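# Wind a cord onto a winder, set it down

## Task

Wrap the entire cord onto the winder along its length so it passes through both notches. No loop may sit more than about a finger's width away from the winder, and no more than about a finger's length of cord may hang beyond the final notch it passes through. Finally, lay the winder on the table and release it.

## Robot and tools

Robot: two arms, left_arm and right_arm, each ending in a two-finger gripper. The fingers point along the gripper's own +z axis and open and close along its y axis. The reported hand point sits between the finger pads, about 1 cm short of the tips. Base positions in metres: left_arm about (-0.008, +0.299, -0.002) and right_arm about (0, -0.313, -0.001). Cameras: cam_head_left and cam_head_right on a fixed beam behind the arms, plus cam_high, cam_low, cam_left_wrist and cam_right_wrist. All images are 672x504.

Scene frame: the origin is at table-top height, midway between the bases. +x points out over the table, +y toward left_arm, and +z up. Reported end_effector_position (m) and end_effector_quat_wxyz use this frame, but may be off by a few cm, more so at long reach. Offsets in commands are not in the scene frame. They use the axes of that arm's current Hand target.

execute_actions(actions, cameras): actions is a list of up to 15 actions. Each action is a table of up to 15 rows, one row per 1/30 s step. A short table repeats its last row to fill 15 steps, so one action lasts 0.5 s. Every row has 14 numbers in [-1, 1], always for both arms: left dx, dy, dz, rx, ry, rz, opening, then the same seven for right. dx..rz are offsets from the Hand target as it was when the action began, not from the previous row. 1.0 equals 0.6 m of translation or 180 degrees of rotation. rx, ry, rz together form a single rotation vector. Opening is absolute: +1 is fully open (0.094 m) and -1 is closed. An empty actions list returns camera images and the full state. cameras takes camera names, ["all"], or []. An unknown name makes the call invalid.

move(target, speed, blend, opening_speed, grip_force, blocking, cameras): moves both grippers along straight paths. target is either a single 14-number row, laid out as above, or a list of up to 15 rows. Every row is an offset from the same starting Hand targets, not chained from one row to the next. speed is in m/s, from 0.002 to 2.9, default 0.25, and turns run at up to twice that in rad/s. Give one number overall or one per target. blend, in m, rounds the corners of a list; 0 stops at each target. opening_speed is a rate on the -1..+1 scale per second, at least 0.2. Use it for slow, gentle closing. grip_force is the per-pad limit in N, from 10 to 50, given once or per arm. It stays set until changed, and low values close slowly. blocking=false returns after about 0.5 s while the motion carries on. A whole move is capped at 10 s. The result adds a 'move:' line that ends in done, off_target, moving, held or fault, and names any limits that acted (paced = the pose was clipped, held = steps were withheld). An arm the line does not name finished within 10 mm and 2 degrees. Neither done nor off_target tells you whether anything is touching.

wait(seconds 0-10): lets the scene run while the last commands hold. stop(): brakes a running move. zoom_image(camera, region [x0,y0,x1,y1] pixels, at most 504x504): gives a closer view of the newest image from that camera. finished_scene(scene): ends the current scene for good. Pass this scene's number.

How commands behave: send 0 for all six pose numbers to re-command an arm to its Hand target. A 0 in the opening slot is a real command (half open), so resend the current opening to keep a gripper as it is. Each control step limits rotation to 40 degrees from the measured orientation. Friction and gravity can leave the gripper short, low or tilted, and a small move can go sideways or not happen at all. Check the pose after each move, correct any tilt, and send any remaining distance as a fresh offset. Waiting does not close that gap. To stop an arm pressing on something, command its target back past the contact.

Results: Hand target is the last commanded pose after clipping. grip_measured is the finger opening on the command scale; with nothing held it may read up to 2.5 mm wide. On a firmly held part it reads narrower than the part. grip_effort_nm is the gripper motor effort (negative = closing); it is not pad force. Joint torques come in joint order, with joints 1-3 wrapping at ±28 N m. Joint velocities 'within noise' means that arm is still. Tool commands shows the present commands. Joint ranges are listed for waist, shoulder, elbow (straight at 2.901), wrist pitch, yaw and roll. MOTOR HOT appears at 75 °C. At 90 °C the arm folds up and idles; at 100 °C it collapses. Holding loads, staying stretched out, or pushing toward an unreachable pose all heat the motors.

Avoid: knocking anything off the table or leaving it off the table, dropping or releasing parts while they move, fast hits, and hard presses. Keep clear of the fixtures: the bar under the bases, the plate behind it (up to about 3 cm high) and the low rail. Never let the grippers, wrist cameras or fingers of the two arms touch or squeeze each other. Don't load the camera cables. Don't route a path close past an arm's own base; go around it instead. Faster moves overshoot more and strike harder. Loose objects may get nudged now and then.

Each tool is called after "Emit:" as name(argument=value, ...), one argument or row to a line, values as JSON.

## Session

Emit:
execute_actions(
  actions=[],
)

Emit:
zoom_image(
  camera="cam_head_left",
  region=[270, 190, 420, 330],
)

Scene clock: 0.00 s.
left_arm: end_effector_position=(+0.3683, +0.3283, +0.0821) grip_measured=+1.000 grip_effort_nm=n/a end_effector_quat_wxyz=(+0.570, -0.081, +0.816, +0.043) | right_arm: end_effector_position=(+0.3974, -0.3148, +0.0771) grip_measured=+1.000 grip_effort_nm=n/a end_effector_quat_wxyz=(+0.574, +0.011, +0.817, -0.051)
Joint positions: left_arm=[-0.016 1.543 0.312 0.841 -0.141 -0.096 0.094] | right_arm=[0.067 1.598 0.356 0.91 0.151 -0.016 0.094]
Joint velocities: within noise
Joint torques (N m): no reading
Motor temperatures (°C): left_arm=[25 32 37 38 25 25 26] | right_arm=[22 33 33 36 24 27 27]
Heat: left arm: 38 °C; right arm: 36 °C.
Hand target: left_arm +0.3732, +0.3288, +0.0930; +0.584, -0.082, +0.806, +0.043 | right_arm +0.3989, -0.3149, +0.0806; +0.577, +0.012, +0.815, -0.051
Tool commands: left_gripper/opening=+1.0 right_gripper/opening=+1.0
camera_calibration:
cam_left_wrist: T_world_to_cam=[[0.179632, -0.982409, 0.0510417, 0.251583], [-0.671737, -0.160401, -0.723216, 0.399015], [0.718681, 0.095626, -0.688734, -0.153129], [0, 0, 0, 1]] pos_world=[0.332891, 0.325803, 0.170268]
cam_right_wrist: T_world_to_cam=[[-0.0630738, -0.996257, 0.0591075, -0.2935], [-0.719185, 0.00430961, -0.694806, 0.379015], [0.69195, -0.0863333, -0.716765, -0.155901], [0, 0, 0, 1]] pos_world=[0.361945, -0.307494, 0.168945]

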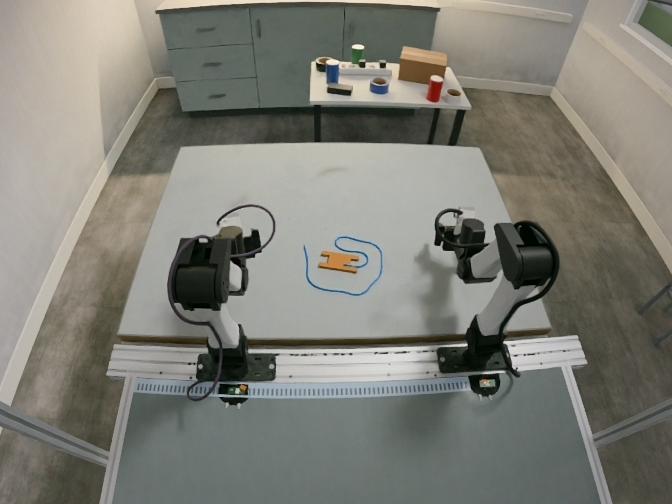

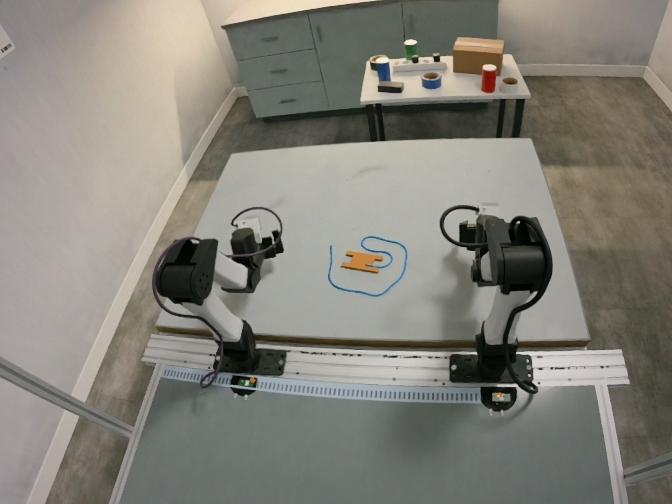

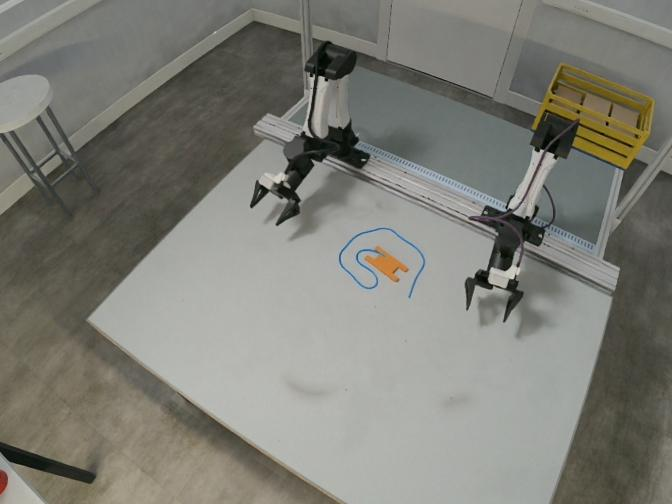

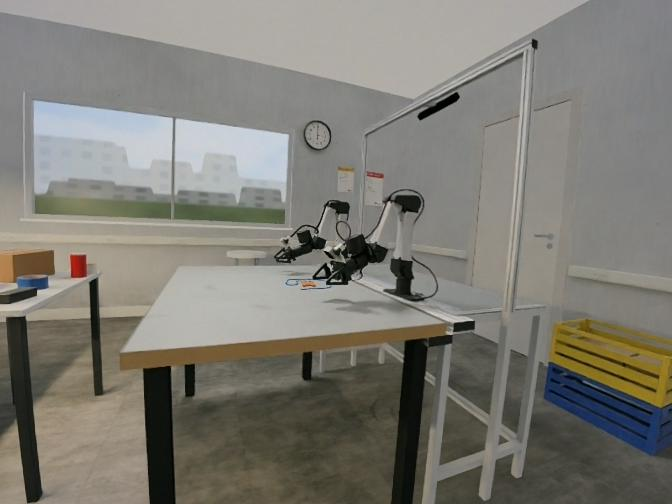

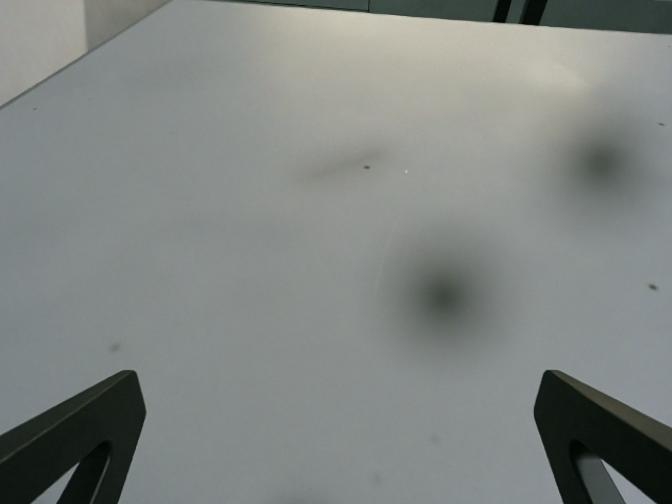

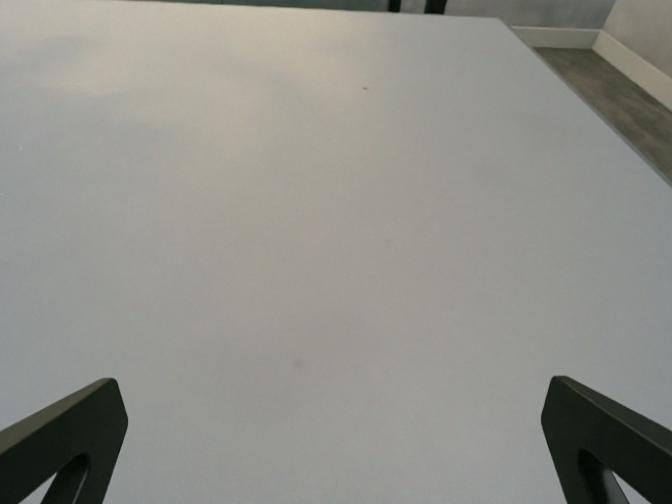

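Scaled by 3.360 from the camera's 672x504 image, which has a finer 960x720 frame.

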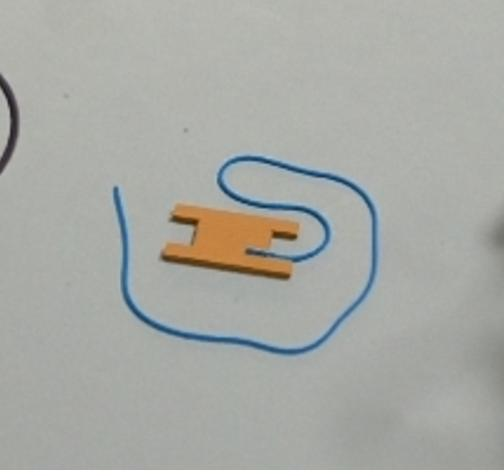

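Emit:
move(
  target=[0.036,-0.4135,-0.1637,0.378,0.265,0.533,1,0,0,0,0,0,0,1],
  cameras=["cam_left_wrist"],
)

Scene clock: 6.50 s.
left_arm: end_effector_position=(+0.3156, +0.0692, +0.1061) grip_measured=+1.000 grip_effort_nm=0.02 end_effector_quat_wxyz=(-0.003, +0.769, +0.639, -0.005) | right_arm: end_effector_position=(+0.3974, -0.3148, +0.0771) grip_measured=+1.000 grip_effort_nm=-0.01 end_effector_quat_wxyz=(+0.574, +0.011, +0.817, -0.051)
Joint positions: left_arm=[-0.624 2.092 1.887 -1.388 0.04 1.164 0.094] | right_arm=[0.067 1.598 0.356 0.91 0.151 -0.016 0.094]
Joint torques (N m): left_arm=[0.31 -8.65 7.54 0.22 0.02 0.23] | right_arm=[0.25 -5.37 4.53 1.88 0.08 -0.06]
Heat: left arm: 39 °C; right arm: 38 °C.
Hand target: left_arm +0.3201, +0.0670, +0.1101; +0.001, +0.774, +0.633, +0.000 | right_arm +0.3989, -0.3149, +0.0806; +0.577, +0.012, +0.815, -0.051
Off the commanded pose: left_arm 0.006 m, 1 deg | right_arm 0.004 m, 0 deg.
move: done
camera_calibration:
cam_left_wrist: T_world_to_cam=[[-0.987253, 0.15745, 0.0232596, 0.297688], [0.153828, 0.906442, 0.393319, -0.113353], [0.0408445, 0.391884, -0.919108, 0.143933], [0, 0, 0, 1]] pos_world=[0.305452, -0.000527673, 0.16995]
Images, in order (width x height): cam_left_wrist 672x504.

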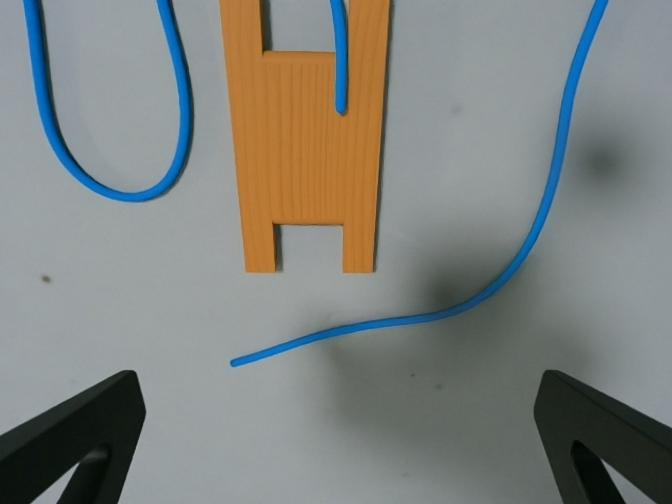

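Emit:
move(
  target=[
    [-0.041,0.017,0.05,0,0,-0.019,0.5,0,0,0,0,0,0,1],
    [-0.041,0.017,0.157,0,0,-0.019,0.5,0,0,0,0,0,0,1],
  ],
  speed=0.12,
  cameras=["cam_left_wrist"],
)

Scene clock: 11.27 s.
left_arm: end_effector_position=(+0.3226, +0.0430, +0.0206) grip_measured=+0.502 grip_effort_nm=-0.08 end_effector_quat_wxyz=(-0.004, +0.757, +0.653, -0.004) | right_arm: end_effector_position=(+0.3974, -0.3148, +0.0771) grip_measured=+1.000 grip_effort_nm=-0.02 end_effector_quat_wxyz=(+0.574, +0.011, +0.817, -0.051)
Joint positions: left_arm=[-0.674 2.213 1.737 -1.116 0.039 1.078 0.071] | right_arm=[0.067 1.598 0.356 0.91 0.151 -0.016 0.094]
Joint torques (N m): left_arm=[0.17 -9.74 4.42 0.61 0.04 -0.02] | right_arm=[0.34 -5.3 4.52 1.9 0.05 -0.06]
Heat: left arm: 38 °C; right arm: 39 °C.
Hand target: left_arm +0.3252, +0.0406, +0.0161; +0.001, +0.755, +0.655, +0.000 | right_arm +0.3989, -0.3149, +0.0806; +0.577, +0.012, +0.815, -0.051
Off the commanded pose: left_arm 0.006 m, 1 deg | right_arm 0.004 m, 0 deg.
move: done
camera_calibration:
cam_left_wrist: T_world_to_cam=[[-0.992414, 0.120771, 0.0229923, 0.313987], [0.119967, 0.910447, 0.395846, -0.0464311], [0.0268733, 0.395601, -0.918029, 0.0795086], [0, 0, 0, 1]] pos_world=[0.315038, -0.027101, 0.0841515]
Images, in order (width x height): cam_left_wrist 672x504.

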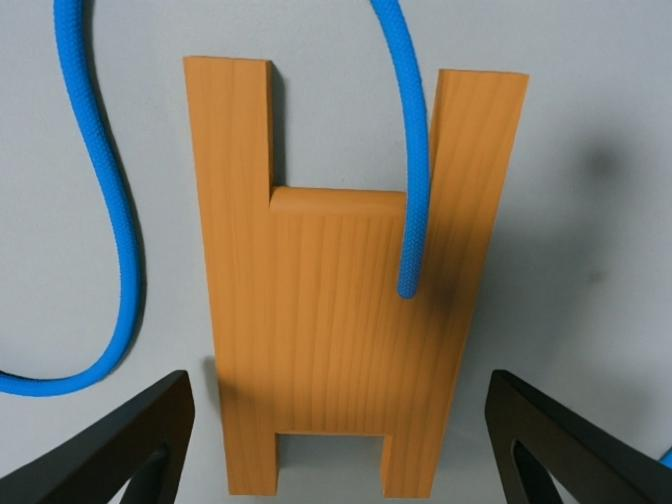

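Emit:
move(
  target=[
    [0,0,0.022,0,0,0,0.5,0,0,0,0,0,0,1],
    [0,0,0.022,0,0,0,0.08,0,0,0,0,0,0,1],
  ],
  speed=0.05,
  opening_speed=1.2,
  cameras=["cam_left_wrist"],
)

Scene clock: 12.90 s.
left_arm: end_effector_position=(+0.3243, +0.0424, +0.0114) grip_measured=+0.189 grip_effort_nm=-1.00 end_effector_quat_wxyz=(+0.000, +0.757, +0.653, -0.002) | right_arm: end_effector_position=(+0.3974, -0.3148, +0.0771) grip_measured=+1.000 grip_effort_nm=-0.01 end_effector_quat_wxyz=(+0.574, +0.011, +0.817, -0.051)
Joint positions: left_arm=[-0.674 2.22 1.71 -1.073 0.037 1.076 0.056] | right_arm=[0.067 1.598 0.356 0.91 0.151 -0.016 0.094]
Joint torques (N m): left_arm=[0.06 -9.06 3.96 0.64 0.04 -0.01] | right_arm=[0.39 -5.16 4.52 1.88 0.06 -0.06]
Heat: left arm: 38 °C; right arm: 40 °C.
Hand target: left_arm +0.3252, +0.0407, +0.0027; +0.001, +0.755, +0.656, +0.000 | right_arm +0.3989, -0.3149, +0.0806; +0.577, +0.012, +0.815, -0.051
Off the commanded pose: left_arm 0.009 m, 0 deg | right_arm 0.004 m, 0 deg.
move: done
camera_calibration:
cam_left_wrist: T_world_to_cam=[[-0.992751, 0.119347, 0.0142322, 0.316165], [0.115326, 0.912496, 0.392493, -0.0409102], [0.0338561, 0.391289, -0.919645, 0.0692634], [0, 0, 0, 1]] pos_world=[0.316246, -0.027505, 0.075255]
Images, in order (width x height): cam_left_wrist 672x504.

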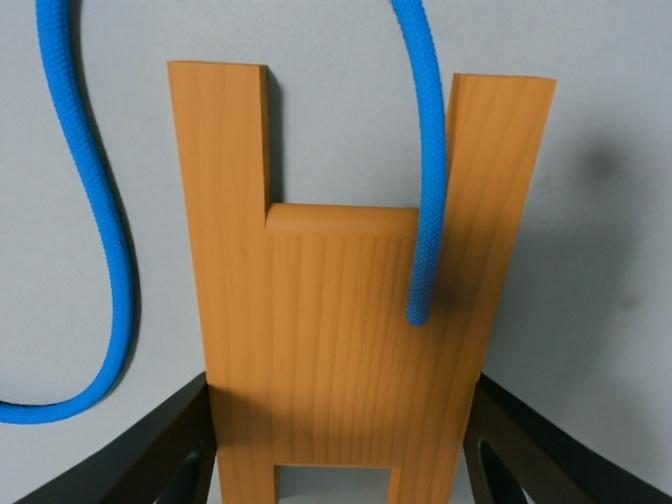

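Emit:
move(
  target=[
    [0,0,-0.12,0,0,0,0.08,0,0,0,0,0,0,-0.35],
    [-0.0117,-0.074,-0.378,-0.2127,-0.1848,-0.5135,0.08,0,0,0,0,0,0,-0.35],
    [-0.0117,-0.074,-0.378,-0.2127,-0.1848,-0.5135,0.08,-0.269,0.2915,-0.2508,-0.524,0.1088,0.1174,-0.35],
  ],
  speed=0.22,
  blend=[0.02,0.02,0],
  cameras=["cam_right_wrist","cam_left_wrist","cam_head_left"],
)

Scene clock: 24.60 s.
left_arm: end_effector_position=(+0.2771, +0.0436, +0.2101) grip_measured=+0.189 grip_effort_nm=-1.01 end_effector_quat_wxyz=(+0.362, +0.014, +0.932, +0.015) | right_arm: end_effector_position=(+0.3275, -0.1218, +0.2717) grip_measured=-0.348 grip_effort_nm=-0.11 end_effector_quat_wxyz=(+0.269, -0.273, +0.662, +0.644)
Joint positions: left_arm=[-0.99 1.589 1.465 -0.989 -0.566 -0.799 0.056] | right_arm=[0.055 1.537 1.016 0.177 -1.516 0.426 0.031]
Joint torques (N m): left_arm=[0.02 -7.47 8.49 1.25 -0.51 -0.08] | right_arm=[0.8 -5.81 5.05 1.5 -0.31 -0.06]
Heat: left arm: 40 °C; right arm: 40 °C.
Hand target: left_arm +0.2801, +0.0403, +0.2296; +0.383, +0.000, +0.924, -0.001 | right_arm +0.3250, -0.1199, +0.2698; +0.270, -0.271, +0.654, +0.653
Off the commanded pose: left_arm 0.020 m, 4 deg | right_arm 0.004 m, 1 deg.
move: off_target (left_arm); blend cut to 0 m at target 1
camera_calibration:
cam_left_wrist: T_world_to_cam=[[-0.00349986, -0.999937, -0.0107104, 0.0462811], [-0.94475, 0.00681695, -0.327722, 0.369887], [0.327774, 0.00897164, -0.944714, 0.193612], [0, 0, 0, 1]] pos_world=[0.286152, 0.0420196, 0.304624]
cam_right_wrist: T_world_to_cam=[[0.702941, -0.00354669, -0.711239, -0.0376906], [-0.635209, -0.453003, -0.625538, 0.360997], [-0.319975, 0.891502, -0.320687, 0.391451], [0, 0, 0, 1]] pos_world=[0.381058, -0.18558, 0.324544]
Images, in order (width x height): cam_head_left 672x504, cam_left_wrist 672x504, cam_right_wrist 672x504.

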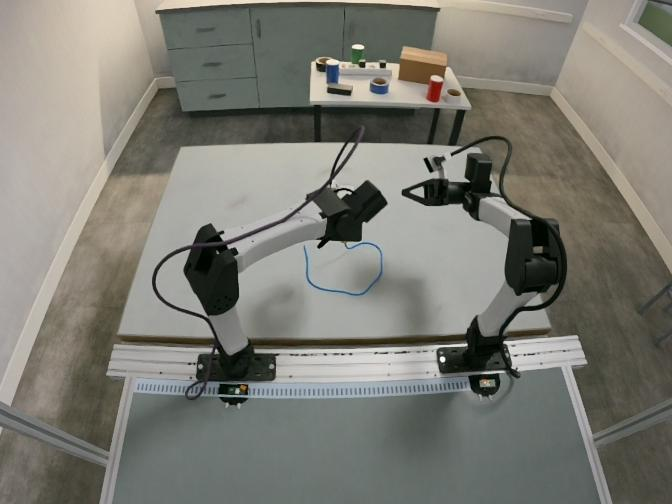

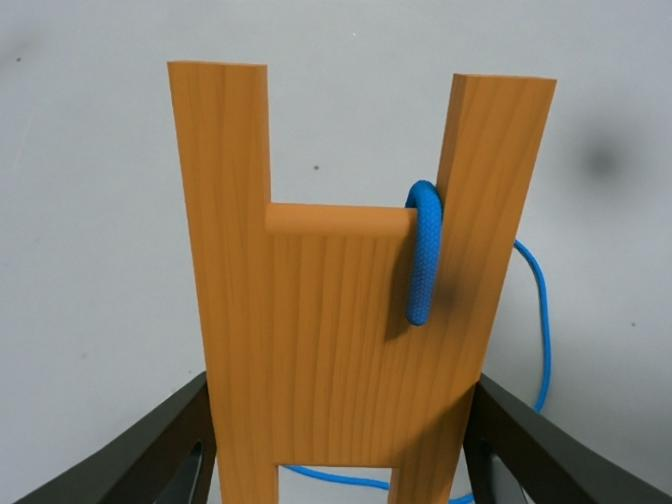

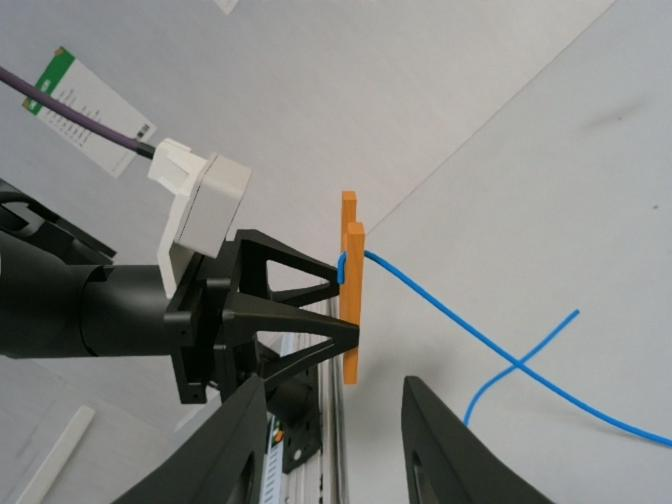

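Emit:
move(
  target=[
    [0,0,0,0,0,0,0.08,0.0975,-0.0117,0.03,0,0,0,-0.35],
    [0,0,0,0,0,0,0.08,0.0975,-0.0117,0.205,0,0,0,-0.35],
  ],
  speed=0.15,
  blend=[0.02,0],
  cameras=["cam_right_wrist","cam_left_wrist"],
)

Scene clock: 27.60 s.
left_arm: end_effector_position=(+0.2770, +0.0437, +0.2101) grip_measured=+0.189 grip_effort_nm=-1.01 end_effector_quat_wxyz=(+0.362, +0.014, +0.932, +0.015) | right_arm: end_effector_position=(+0.2871, +0.0018, +0.2257) grip_measured=-0.348 grip_effort_nm=-0.10 end_effector_quat_wxyz=(+0.268, -0.274, +0.653, +0.653)
Joint positions: left_arm=[-0.99 1.589 1.465 -0.989 -0.566 -0.8 0.056] | right_arm=[0.461 1.634 0.785 0.855 -1.126 0.774 0.031]
Joint torques (N m): left_arm=[0.05 -7.53 8.46 1.25 -0.51 -0.07] | right_arm=[0.66 -5.34 4.77 1.76 0.12 -0.04]
Heat: left arm: 40 °C; right arm: 40 °C.
Hand target: left_arm +0.2801, +0.0403, +0.2296; +0.383, +0.000, +0.924, -0.001 | right_arm +0.2886, +0.0031, +0.2234; +0.270, -0.271, +0.653, +0.653
Off the commanded pose: left_arm 0.020 m, 4 deg | right_arm 0.003 m, 0 deg.
move: off_target (left_arm)
camera_calibration:
cam_left_wrist: T_world_to_cam=[[-0.00300126, -0.999935, -0.0109769, 0.04632], [-0.944749, 0.00643332, -0.32773, 0.369905], [0.32778, 0.00938684, -0.944708, 0.193591], [0, 0, 0, 1]] pos_world=[0.286151, 0.0421201, 0.304624]
cam_right_wrist: T_world_to_cam=[[0.702599, 0.0205546, -0.711289, -0.041544], [-0.629641, -0.447738, -0.634888, 0.363183], [-0.331521, 0.893928, -0.301638, 0.25253], [0, 0, 0, 1]] pos_world=[0.341582, -0.0622789, 0.277203]
Images, in order (width x height): cam_left_wrist 672x504, cam_right_wrist 672x504.

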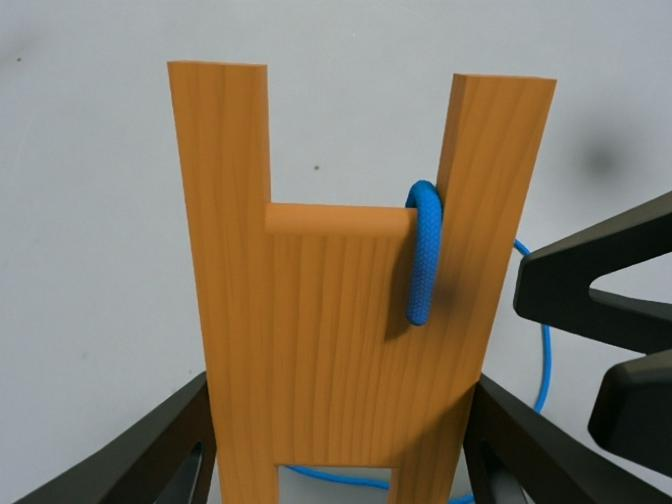

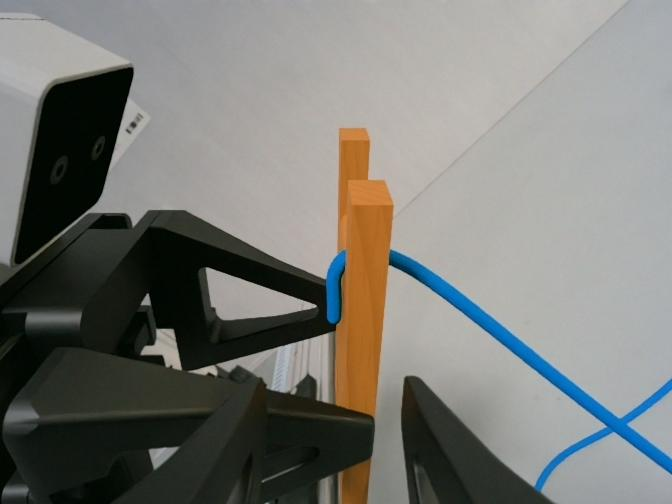

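Emit:
move(
  target=[
    [0,0,0,0,0,0,0.08,-0.008,-0.0115,0.0,0,0,0,-0.35],
    [0,0,0,0,0,0,0.08,-0.008,-0.0115,0.042,0,0,0,-0.35],
  ],
  speed=0.1,
  cameras=["cam_right_wrist","cam_left_wrist"],
)

Scene clock: 29.37 s.
left_arm: end_effector_position=(+0.2749, +0.0468, +0.2083) grip_measured=+0.189 grip_effort_nm=-1.00 end_effector_quat_wxyz=(+0.357, +0.016, +0.934, +0.022) | right_arm: end_effector_position=(+0.2944, +0.0232, +0.2164) grip_measured=-0.348 grip_effort_nm=-0.10 end_effector_quat_wxyz=(+0.264, -0.266, +0.659, +0.651)
Joint positions: left_arm=[-0.99 1.589 1.465 -1.009 -0.566 -0.8 0.056] | right_arm=[0.511 1.704 0.832 0.86 -1.066 0.776 0.031]
Joint torques (N m): left_arm=[0.05 -7.6 8.42 1.39 -0.51 -0.07] | right_arm=[1.16 -6.04 6.89 1.7 0.06 -0.04]
Motor temperatures (°C): left_arm=[25 35 40 38 26 25 27] | right_arm=[22 35 35 41 24 27 26]
Heat: left arm: 40 °C; right arm: 41 °C.
Hand target: left_arm +0.2801, +0.0403, +0.2295; +0.383, +0.000, +0.924, -0.001 | right_arm +0.2968, +0.0283, +0.2219; +0.270, -0.271, +0.653, +0.653
Off the commanded pose: left_arm 0.023 m, 5 deg | right_arm 0.008 m, 1 deg.
move: off_target (left_arm)
camera_calibration:
cam_left_wrist: T_world_to_cam=[[-0.00255315, -0.999645, -0.0265134, 0.052473], [-0.948284, 0.010836, -0.317237, 0.36583], [0.317411, 0.0243323, -0.947976, 0.195347], [0, 0, 0, 1]] pos_world=[0.285039, 0.043737, 0.30263]
cam_right_wrist: T_world_to_cam=[[0.690306, 0.00818929, -0.723472, -0.0470786], [-0.644568, -0.447247, -0.620082, 0.372592], [-0.328649, 0.894373, -0.303459, 0.232588], [0, 0, 0, 1]] pos_world=[0.3491, -0.0409939, 0.267559]
Images, in order (width x height): cam_left_wrist 672x504, cam_right_wrist 672x504.

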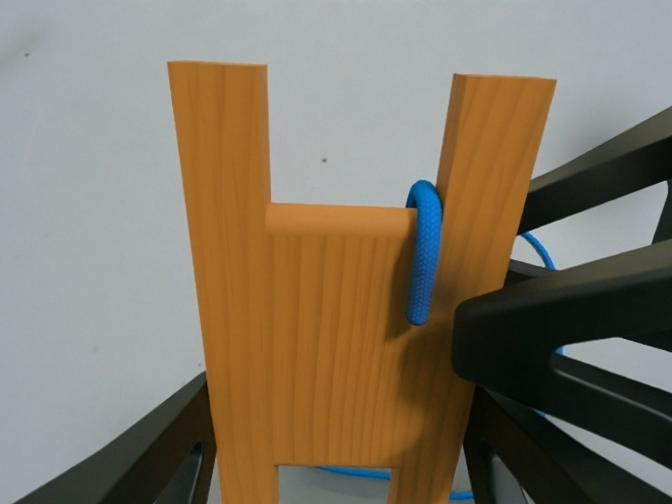

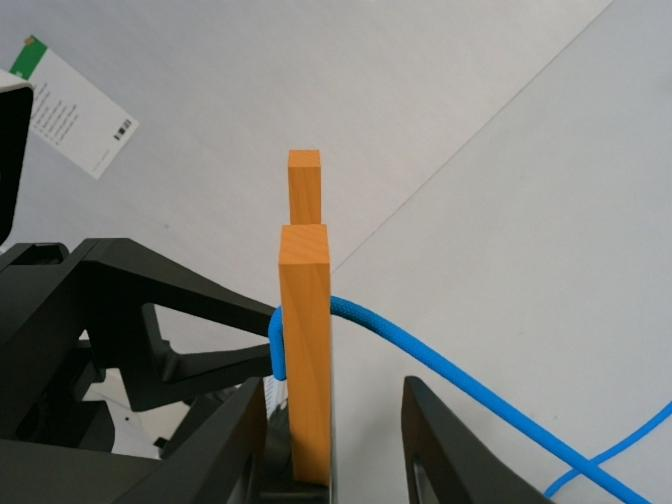

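Emit:
move(
  target=[
    [0,0,0,0,0,0,0.08,-0.006,0.008,0.0,0,0,0,-0.35],
    [0,0,0,0,0,0,0.08,-0.006,0.008,0.0,0,0,0,-1],
  ],
  speed=0.1,
  opening_speed=0.6,
  cameras=["cam_right_wrist","cam_left_wrist"],
)

Scene clock: 31.53 s.
left_arm: end_effector_position=(+0.2748, +0.0475, +0.2082) grip_measured=+0.189 grip_effort_nm=-1.00 end_effector_quat_wxyz=(+0.357, +0.015, +0.934, +0.023) | right_arm: end_effector_position=(+0.2931, +0.0256, +0.2200) grip_measured=-0.854 grip_effort_nm=-1.04 end_effector_quat_wxyz=(+0.260, -0.270, +0.657, +0.654)
Joint positions: left_arm=[-0.99 1.589 1.465 -1.011 -0.568 -0.803 0.056] | right_arm=[0.516 1.704 0.845 0.852 -1.074 0.782 0.007]
Joint torques (N m): left_arm=[-0.01 -7.61 8.44 1.43 -0.5 -0.04] | right_arm=[0.8 -7.54 6.56 1.59 0.17 -0.16]
Heat: left arm: 41 °C; right arm: 41 °C.
Hand target: left_arm +0.2802, +0.0403, +0.2296; +0.383, +0.000, +0.924, -0.001 | right_arm +0.2959, +0.0283, +0.2278; +0.270, -0.271, +0.653, +0.653
Off the commanded pose: left_arm 0.023 m, 5 deg | right_arm 0.009 m, 1 deg.
move: off_target (left_arm)
camera_calibration:
cam_left_wrist: T_world_to_cam=[[0.00033803, -0.999612, -0.0278558, 0.0526531], [-0.94831, 0.00851946, -0.317231, 0.365803], [0.317345, 0.0265231, -0.947939, 0.195181], [0, 0, 0, 1]] pos_world=[0.284937, 0.0443394, 0.302531]
cam_right_wrist: T_world_to_cam=[[0.688996, 0.0188386, -0.724521, -0.0433915], [-0.639913, -0.453544, -0.62033, 0.373848], [-0.340288, 0.891035, -0.300435, 0.233918], [0, 0, 0, 1]] pos_world=[0.348726, -0.0380554, 0.270748]
Images, in order (width x height): cam_left_wrist 672x504, cam_right_wrist 672x504.

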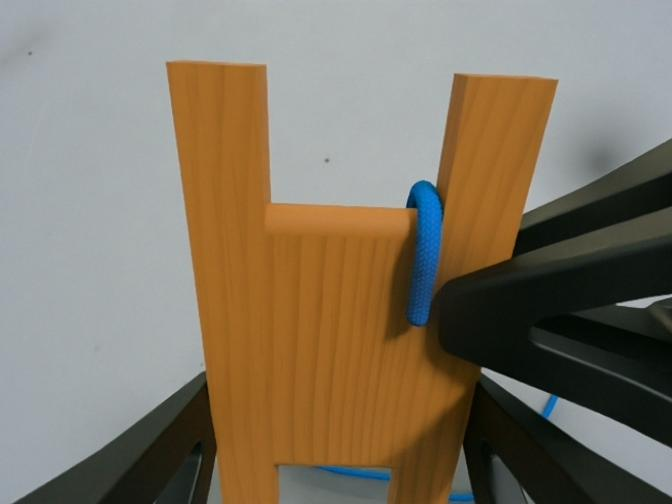

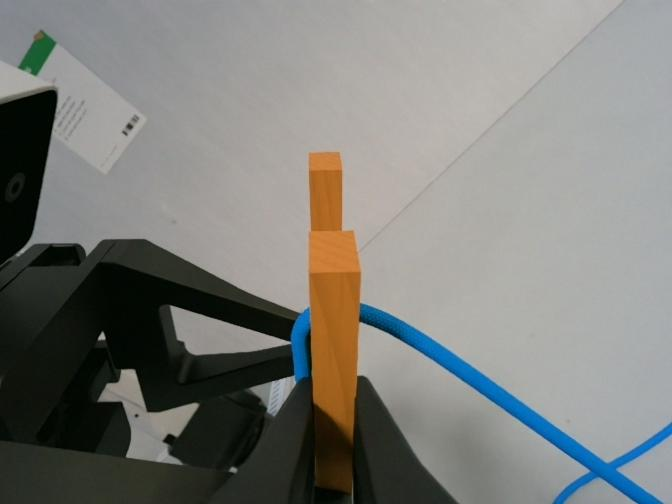

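Emit:
move(
  target=[
    [0,0,0,0,0,0,0.5,0,0,0,0,0,0,-1],
    [0,0,-0.2,0,0,0,0.5,0,0,0,0,0,0,-1],
    [0.0471,0.2167,-0.094,0.472,-0.1954,0.1954,0.8,0,0,0,0,0,0,-1],
    [0.0884,0.1667,0.1477,0.472,-0.1954,0.1954,0.8,0,0,0,0,0,0,-1],
  ],
  speed=0.25,
  blend=[0,0.03,0.04,0],
  cameras=["cam_right_wrist","cam_left_wrist","cam_head_left","cam_head_right"],
)

Emit:
zoom_image(
  camera="cam_head_left",
  region=[290, 180, 420, 310],
)

Scene clock: 39.43 s.
left_arm: end_effector_position=(+0.2978, +0.1410, +0.1233) grip_measured=+0.798 grip_effort_nm=0.14 end_effector_quat_wxyz=(+0.493, +0.469, +0.534, -0.502) | right_arm: end_effector_position=(+0.2941, +0.0256, +0.2190) grip_measured=-0.856 grip_effort_nm=-1.05 end_effector_quat_wxyz=(+0.259, -0.266, +0.660, +0.653)
Joint positions: left_arm=[0.028 1.849 0.797 -0.046 1.579 0.993 0.084] | right_arm=[0.516 1.704 0.845 0.846 -1.068 0.783 0.007]
Joint torques (N m): left_arm=[0.02 -6.13 6.24 1.31 0.58 0.32] | right_arm=[0.65 -7.5 6.58 1.67 0.13 -0.12]
Heat: left arm: 41 °C; right arm: 40 °C.
Hand target: left_arm +0.3054, +0.1401, +0.1293; +0.500, +0.500, +0.499, -0.500 | right_arm +0.2959, +0.0283, +0.2278; +0.270, -0.271, +0.653, +0.653
Off the commanded pose: left_arm 0.010 m, 5 deg | right_arm 0.009 m, 2 deg.
joint sent to its limit (left arm) — joint 5 (wrist yaw), upper limit. The joint targets are off in orientation, not in position.
move: off_target (left_arm); blend cut to 0 m at target 3; target 3's new opening was sent with left_arm's hand 0.004 m and 13 deg from that target
camera_calibration:
cam_left_wrist: T_world_to_cam=[[-0.993797, -0.045582, 0.101442, 0.289355], [-0.111209, 0.399867, -0.909802, 0.128444], [0.0009074, -0.915439, -0.402455, 0.264755], [0, 0, 0, 1]] pos_world=[0.301604, 0.204196, 0.194058]
cam_right_wrist: T_world_to_cam=[[0.685221, 0.0127669, -0.728224, -0.0426552], [-0.645808, -0.451644, -0.61559, 0.374552], [-0.336757, 0.892107, -0.301231, 0.233132], [0, 0, 0, 1]] pos_world=[0.349626, -0.0382701, 0.269734]
Images, in order (width x height): cam_head_left 672x504, cam_head_right 672x504, cam_left_wrist 672x504, cam_right_wrist 672x504.

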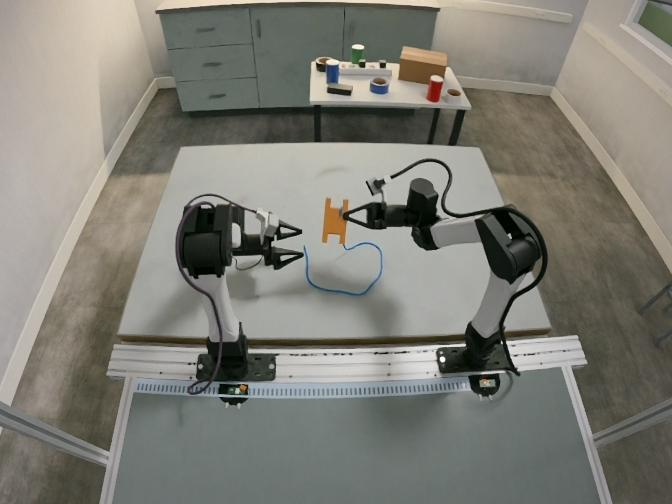

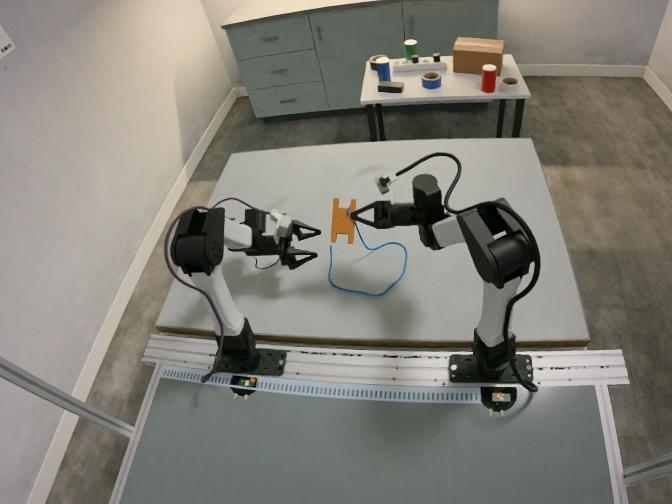

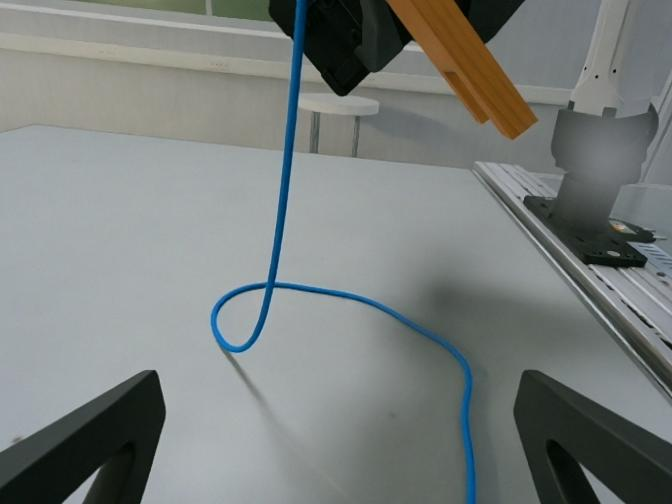

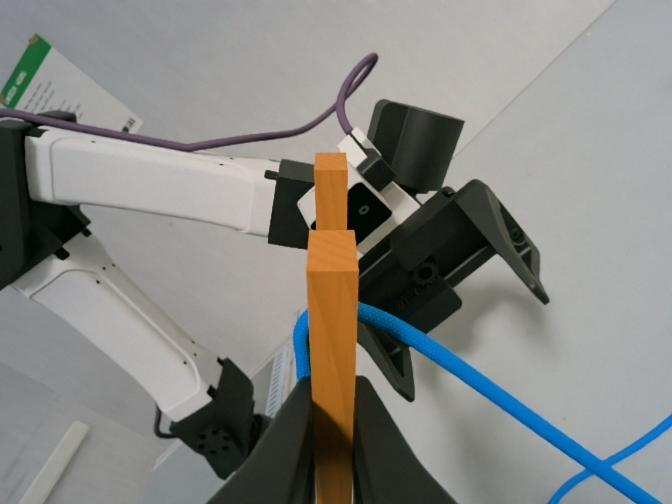

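Scaled by 3.877 from the camera's 672x504 image, which has a finer 960x720 frame.

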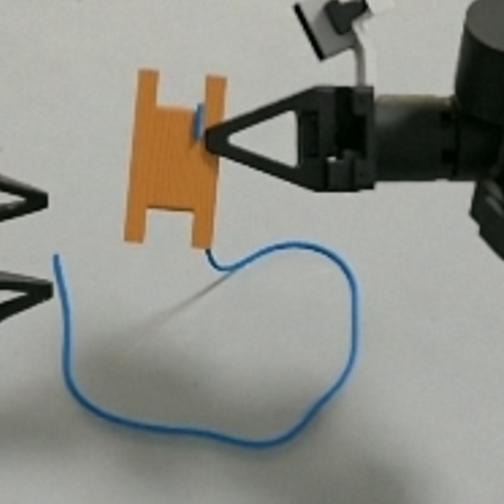

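Emit:
move(
  target=[
    [0.024,0.05,0.227,0,0,0,0.8,0,0,0,0,0,0,-1],
    [0.024,0.05,0.227,0,0,0,-0.9,0,0,0,0,0,0,-1],
  ],
  speed=0.18,
  cameras=["cam_left_wrist"],
)

Scene clock: 43.47 s.
left_arm: end_effector_position=(+0.3352, +0.0053, +0.1153) grip_measured=-0.898 grip_effort_nm=-0.09 end_effector_quat_wxyz=(+0.492, +0.500, +0.504, -0.504) | right_arm: end_effector_position=(+0.2941, +0.0256, +0.2190) grip_measured=-0.856 grip_effort_nm=-1.04 end_effector_quat_wxyz=(+0.259, -0.266, +0.660, +0.653)
Joint positions: left_arm=[-0.358 2.181 0.874 1.341 1.253 -0.076 0.005] | right_arm=[0.516 1.704 0.845 0.846 -1.068 0.783 0.007]
Joint torques (N m): left_arm=[0.05 -7.57 3.33 2.07 -0.11 0.03] | right_arm=[0.91 -7.34 6.78 1.62 0.15 -0.13]
Heat: left arm: 41 °C; right arm: 40 °C.
Hand target: left_arm +0.3352, +0.0039, +0.1150; +0.500, +0.500, +0.499, -0.501 | right_arm +0.2959, +0.0283, +0.2278; +0.270, -0.271, +0.653, +0.653
Off the commanded pose: left_arm 0.002 m, 1 deg | right_arm 0.009 m, 2 deg.
move: done
camera_calibration:
cam_left_wrist: T_world_to_cam=[[-0.998892, 0.0197803, 0.0427065, 0.329282], [-0.0310566, 0.404781, -0.913886, 0.153239], [-0.0353637, -0.9142, -0.403718, 0.149639], [0, 0, 0, 1]] pos_world=[0.338968, 0.0682581, 0.186392]
Images, in order (width x height): cam_left_wrist 672x504.

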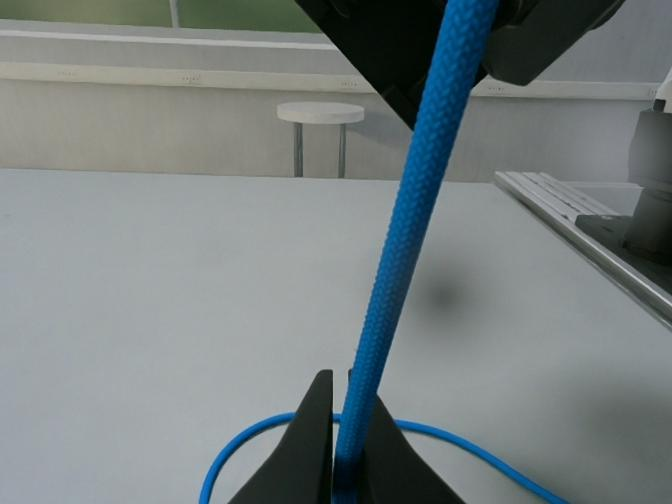

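Emit:
move(
  target=[
    [-0.1,0.18,-0.02,0,0,0,-0.9,0,0,0,0,0,0,-1],
    [-0.225,0.425,-0.043,0,0,0,-0.9,0,0,0,0,0,0,-1],
    [-0.225,0.425,-0.043,0,0,0,-0.97,0,0,0,0,0,0,-1],
  ],
  speed=0.1,
  blend=[0.03,0,0],
  cameras=["cam_left_wrist","cam_head_left","cam_high"],
)

Scene clock: 49.03 s.
left_arm: end_effector_position=(+0.5346, +0.0092, +0.2470) grip_measured=-0.940 grip_effort_nm=-1.01 end_effector_quat_wxyz=(+0.465, +0.570, +0.433, -0.522) | right_arm: end_effector_position=(+0.3615, +0.0009, +0.2271) grip_measured=-0.857 grip_effort_nm=-1.04 end_effector_quat_wxyz=(+0.363, -0.157, +0.691, +0.606)
Joint positions: left_arm=[-0.226 2.882 2.757 0.522 1.57 -0.344 0.003] | right_arm=[0.457 1.704 0.869 0.845 -0.806 0.802 0.007]
Joint torques (N m): left_arm=[4.97 -11.86 7.5 0.44 -1.76 -0.03] | right_arm=[4.56 -7.8 4.42 1.86 -2.51 -0.32]
Heat: left arm: 41 °C; right arm: 40 °C.
Hand target: left_arm +0.5902, +0.0297, +0.2503; +0.500, +0.500, +0.499, -0.500 | right_arm +0.2960, +0.0282, +0.2278; +0.270, -0.271, +0.654, +0.653
Off the commanded pose: left_arm 0.059 m, 12 deg | right_arm 0.071 m, 18 deg.
move: off_target (left_arm, right_arm); target 3's new opening was sent with left_arm's hand 0.060 m and 12 deg from that target
camera_calibration:
cam_left_wrist: T_world_to_cam=[[-0.977608, 0.204302, -0.050427, 0.53262], [0.130524, 0.400737, -0.906848, 0.190145], [-0.165063, -0.893124, -0.41843, 0.286168], [0, 0, 0, 1]] pos_world=[0.543111, 0.0705695, 0.319032]
Images, in order (width x height): cam_head_left 672x504, cam_high 672x504, cam_left_wrist 672x504.

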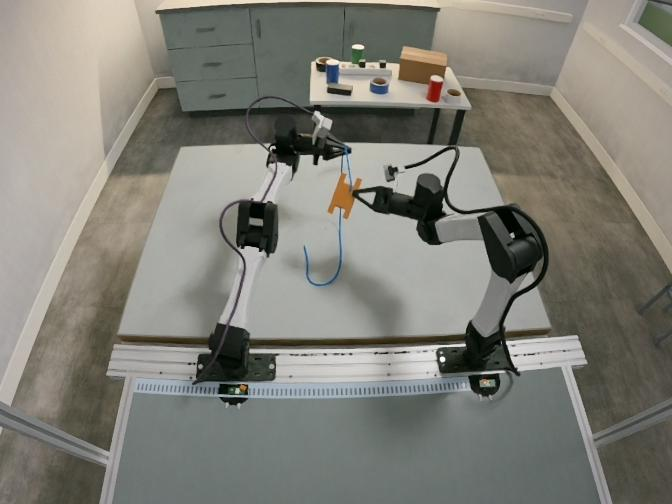

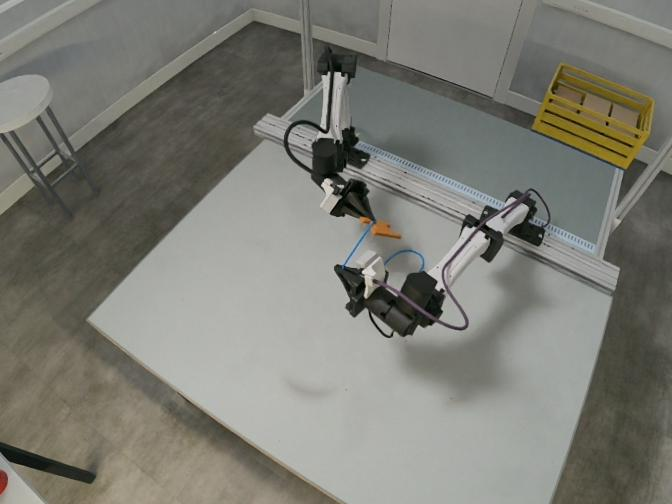

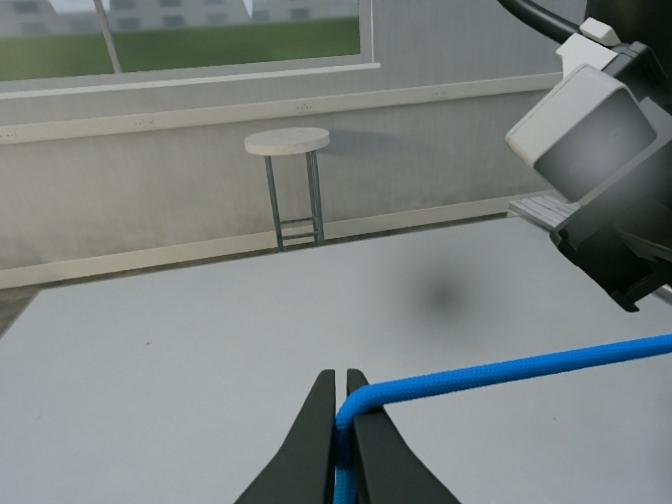

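Emit:
move(
  target=[
    [0,0,0,0,0,0,-0.887,0,0,0,0,0,0,-1],
    [0,0,0,0,0,0,-0.97,0,0,0,0,0,0,-1],
  ],
  speed=0.1,
  cameras=["cam_left_wrist","cam_high","cam_head_left"],
)

Scene clock: 51.27 s.
left_arm: end_effector_position=(+0.5376, +0.0121, +0.2476) grip_measured=-0.934 grip_effort_nm=-1.01 end_effector_quat_wxyz=(+0.459, +0.562, +0.443, -0.527) | right_arm: end_effector_position=(+0.3521, +0.0058, +0.2269) grip_measured=-0.857 grip_effort_nm=-1.04 end_effector_quat_wxyz=(+0.348, -0.174, +0.687, +0.614)
Joint positions: left_arm=[-0.22 2.89 2.797 0.413 1.571 -0.295 0.003] | right_arm=[0.465 1.704 0.868 0.845 -0.846 0.801 0.007]
Joint torques (N m): left_arm=[4.42 -11.97 7.54 0.72 -1.72 0.09] | right_arm=[4.29 -7.51 4.77 1.8 -2.17 -0.29]
Heat: left arm: 41 °C; right arm: 40 °C.
Hand target: left_arm +0.5902, +0.0296, +0.2503; +0.500, +0.500, +0.499, -0.501 | right_arm +0.2960, +0.0282, +0.2279; +0.271, -0.271, +0.653, +0.653
Off the commanded pose: left_arm 0.056 m, 11 deg | right_arm 0.060 m, 15 deg.
move: off_target (left_arm, right_arm); target 2's new opening was sent with left_arm's hand 0.056 m and 11 deg from that target
camera_calibration:
cam_left_wrist: T_world_to_cam=[[-0.979819, 0.198583, -0.0227723, 0.529517], [0.103438, 0.406257, -0.907886, 0.203823], [-0.17104, -0.891919, -0.418599, 0.292664], [0, 0, 0, 1]] pos_world=[0.547805, 0.0730745, 0.319615]
Images, in order (width x height): cam_head_left 672x504, cam_high 672x504, cam_left_wrist 672x504.

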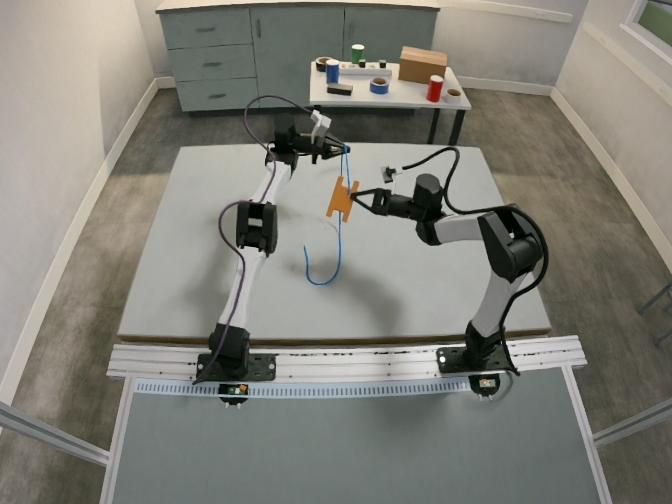

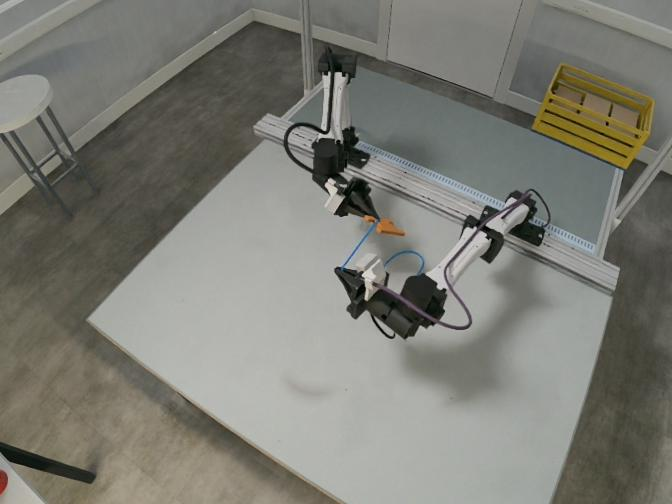

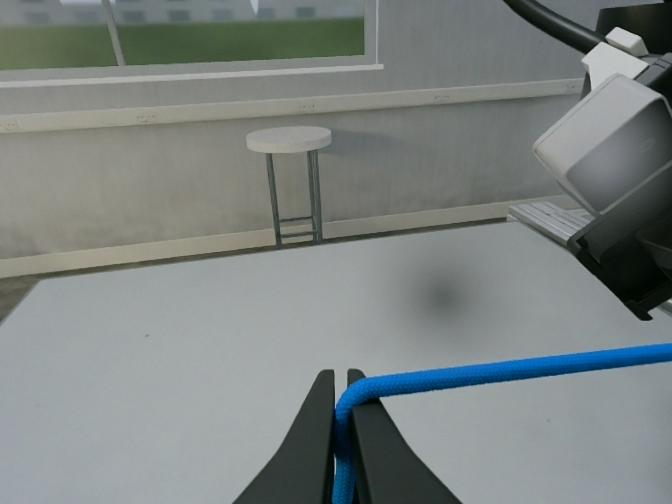

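Looser still.

Emit:
move(
  target=[
    [0,0,0,0,0,0,-0.865,0,0,0,0,0,0,-1],
    [0,0,0,0,0,0,-0.97,0,0,0,0,0,0,-1],
  ],
  speed=0.1,
  cameras=["cam_left_wrist","cam_high"],
)

Scene clock: 52.97 s.
left_arm: end_effector_position=(+0.5615, +0.0240, +0.2430) grip_measured=-0.935 grip_effort_nm=-1.01 end_effector_quat_wxyz=(+0.476, +0.519, +0.482, -0.520) | right_arm: end_effector_position=(+0.3223, +0.0202, +0.2261) grip_measured=-0.857 grip_effort_nm=-1.05 end_effector_quat_wxyz=(+0.302, -0.222, +0.673, +0.638)
Joint positions: left_arm=[-0.195 2.911 2.839 0.275 1.487 -0.237 0.003] | right_arm=[0.497 1.704 0.867 0.843 -0.959 0.8 0.007]
Joint torques (N m): left_arm=[1.76 -13.45 7.9 1.19 -1.23 0.18] | right_arm=[2.13 -7.19 5 1.75 -1.04 -0.34]
Heat: left arm: 41 °C; right arm: 41 °C.
Hand target: left_arm +0.5902, +0.0296, +0.2503; +0.500, +0.500, +0.499, -0.500 | right_arm +0.2960, +0.0283, +0.2278; +0.270, -0.271, +0.654, +0.653
Off the commanded pose: left_arm 0.030 m, 5 deg | right_arm 0.028 m, 7 deg.
elbow stopped short (left arm): the move would have taken joint 3 (elbow) straighter than the controller allows.
move: off_target (left_arm, right_arm); target 2's new opening was sent with left_arm's hand 0.030 m and 5 deg from that target
camera_calibration:
cam_left_wrist: T_world_to_cam=[[-0.99509, 0.092826, 0.0343461, 0.547562], [0.00583256, 0.401406, -0.915882, 0.249236], [-0.0988043, -0.911184, -0.399976, 0.260858], [0, 0, 0, 1]] pos_world=[0.569194, 0.0868169, 0.313801]
Images, in order (width x height): cam_high 672x504, cam_left_wrist 672x504.

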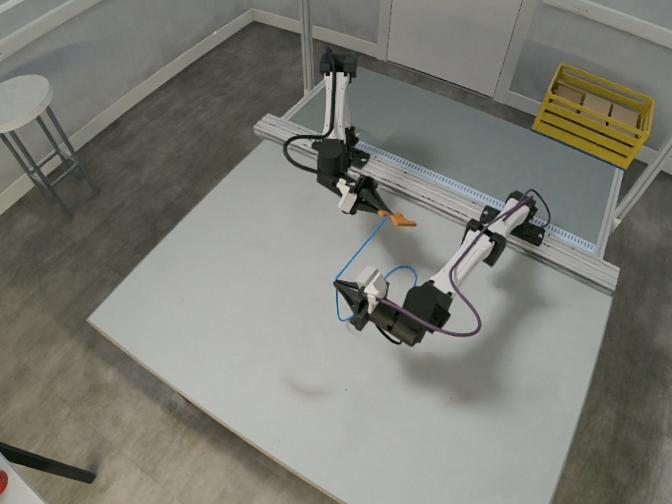

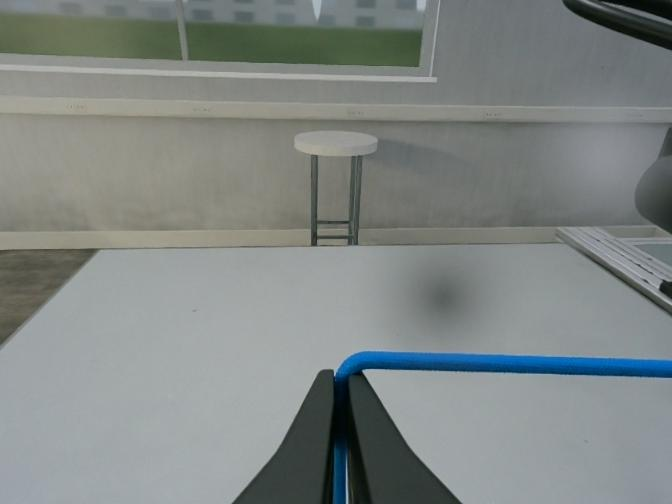

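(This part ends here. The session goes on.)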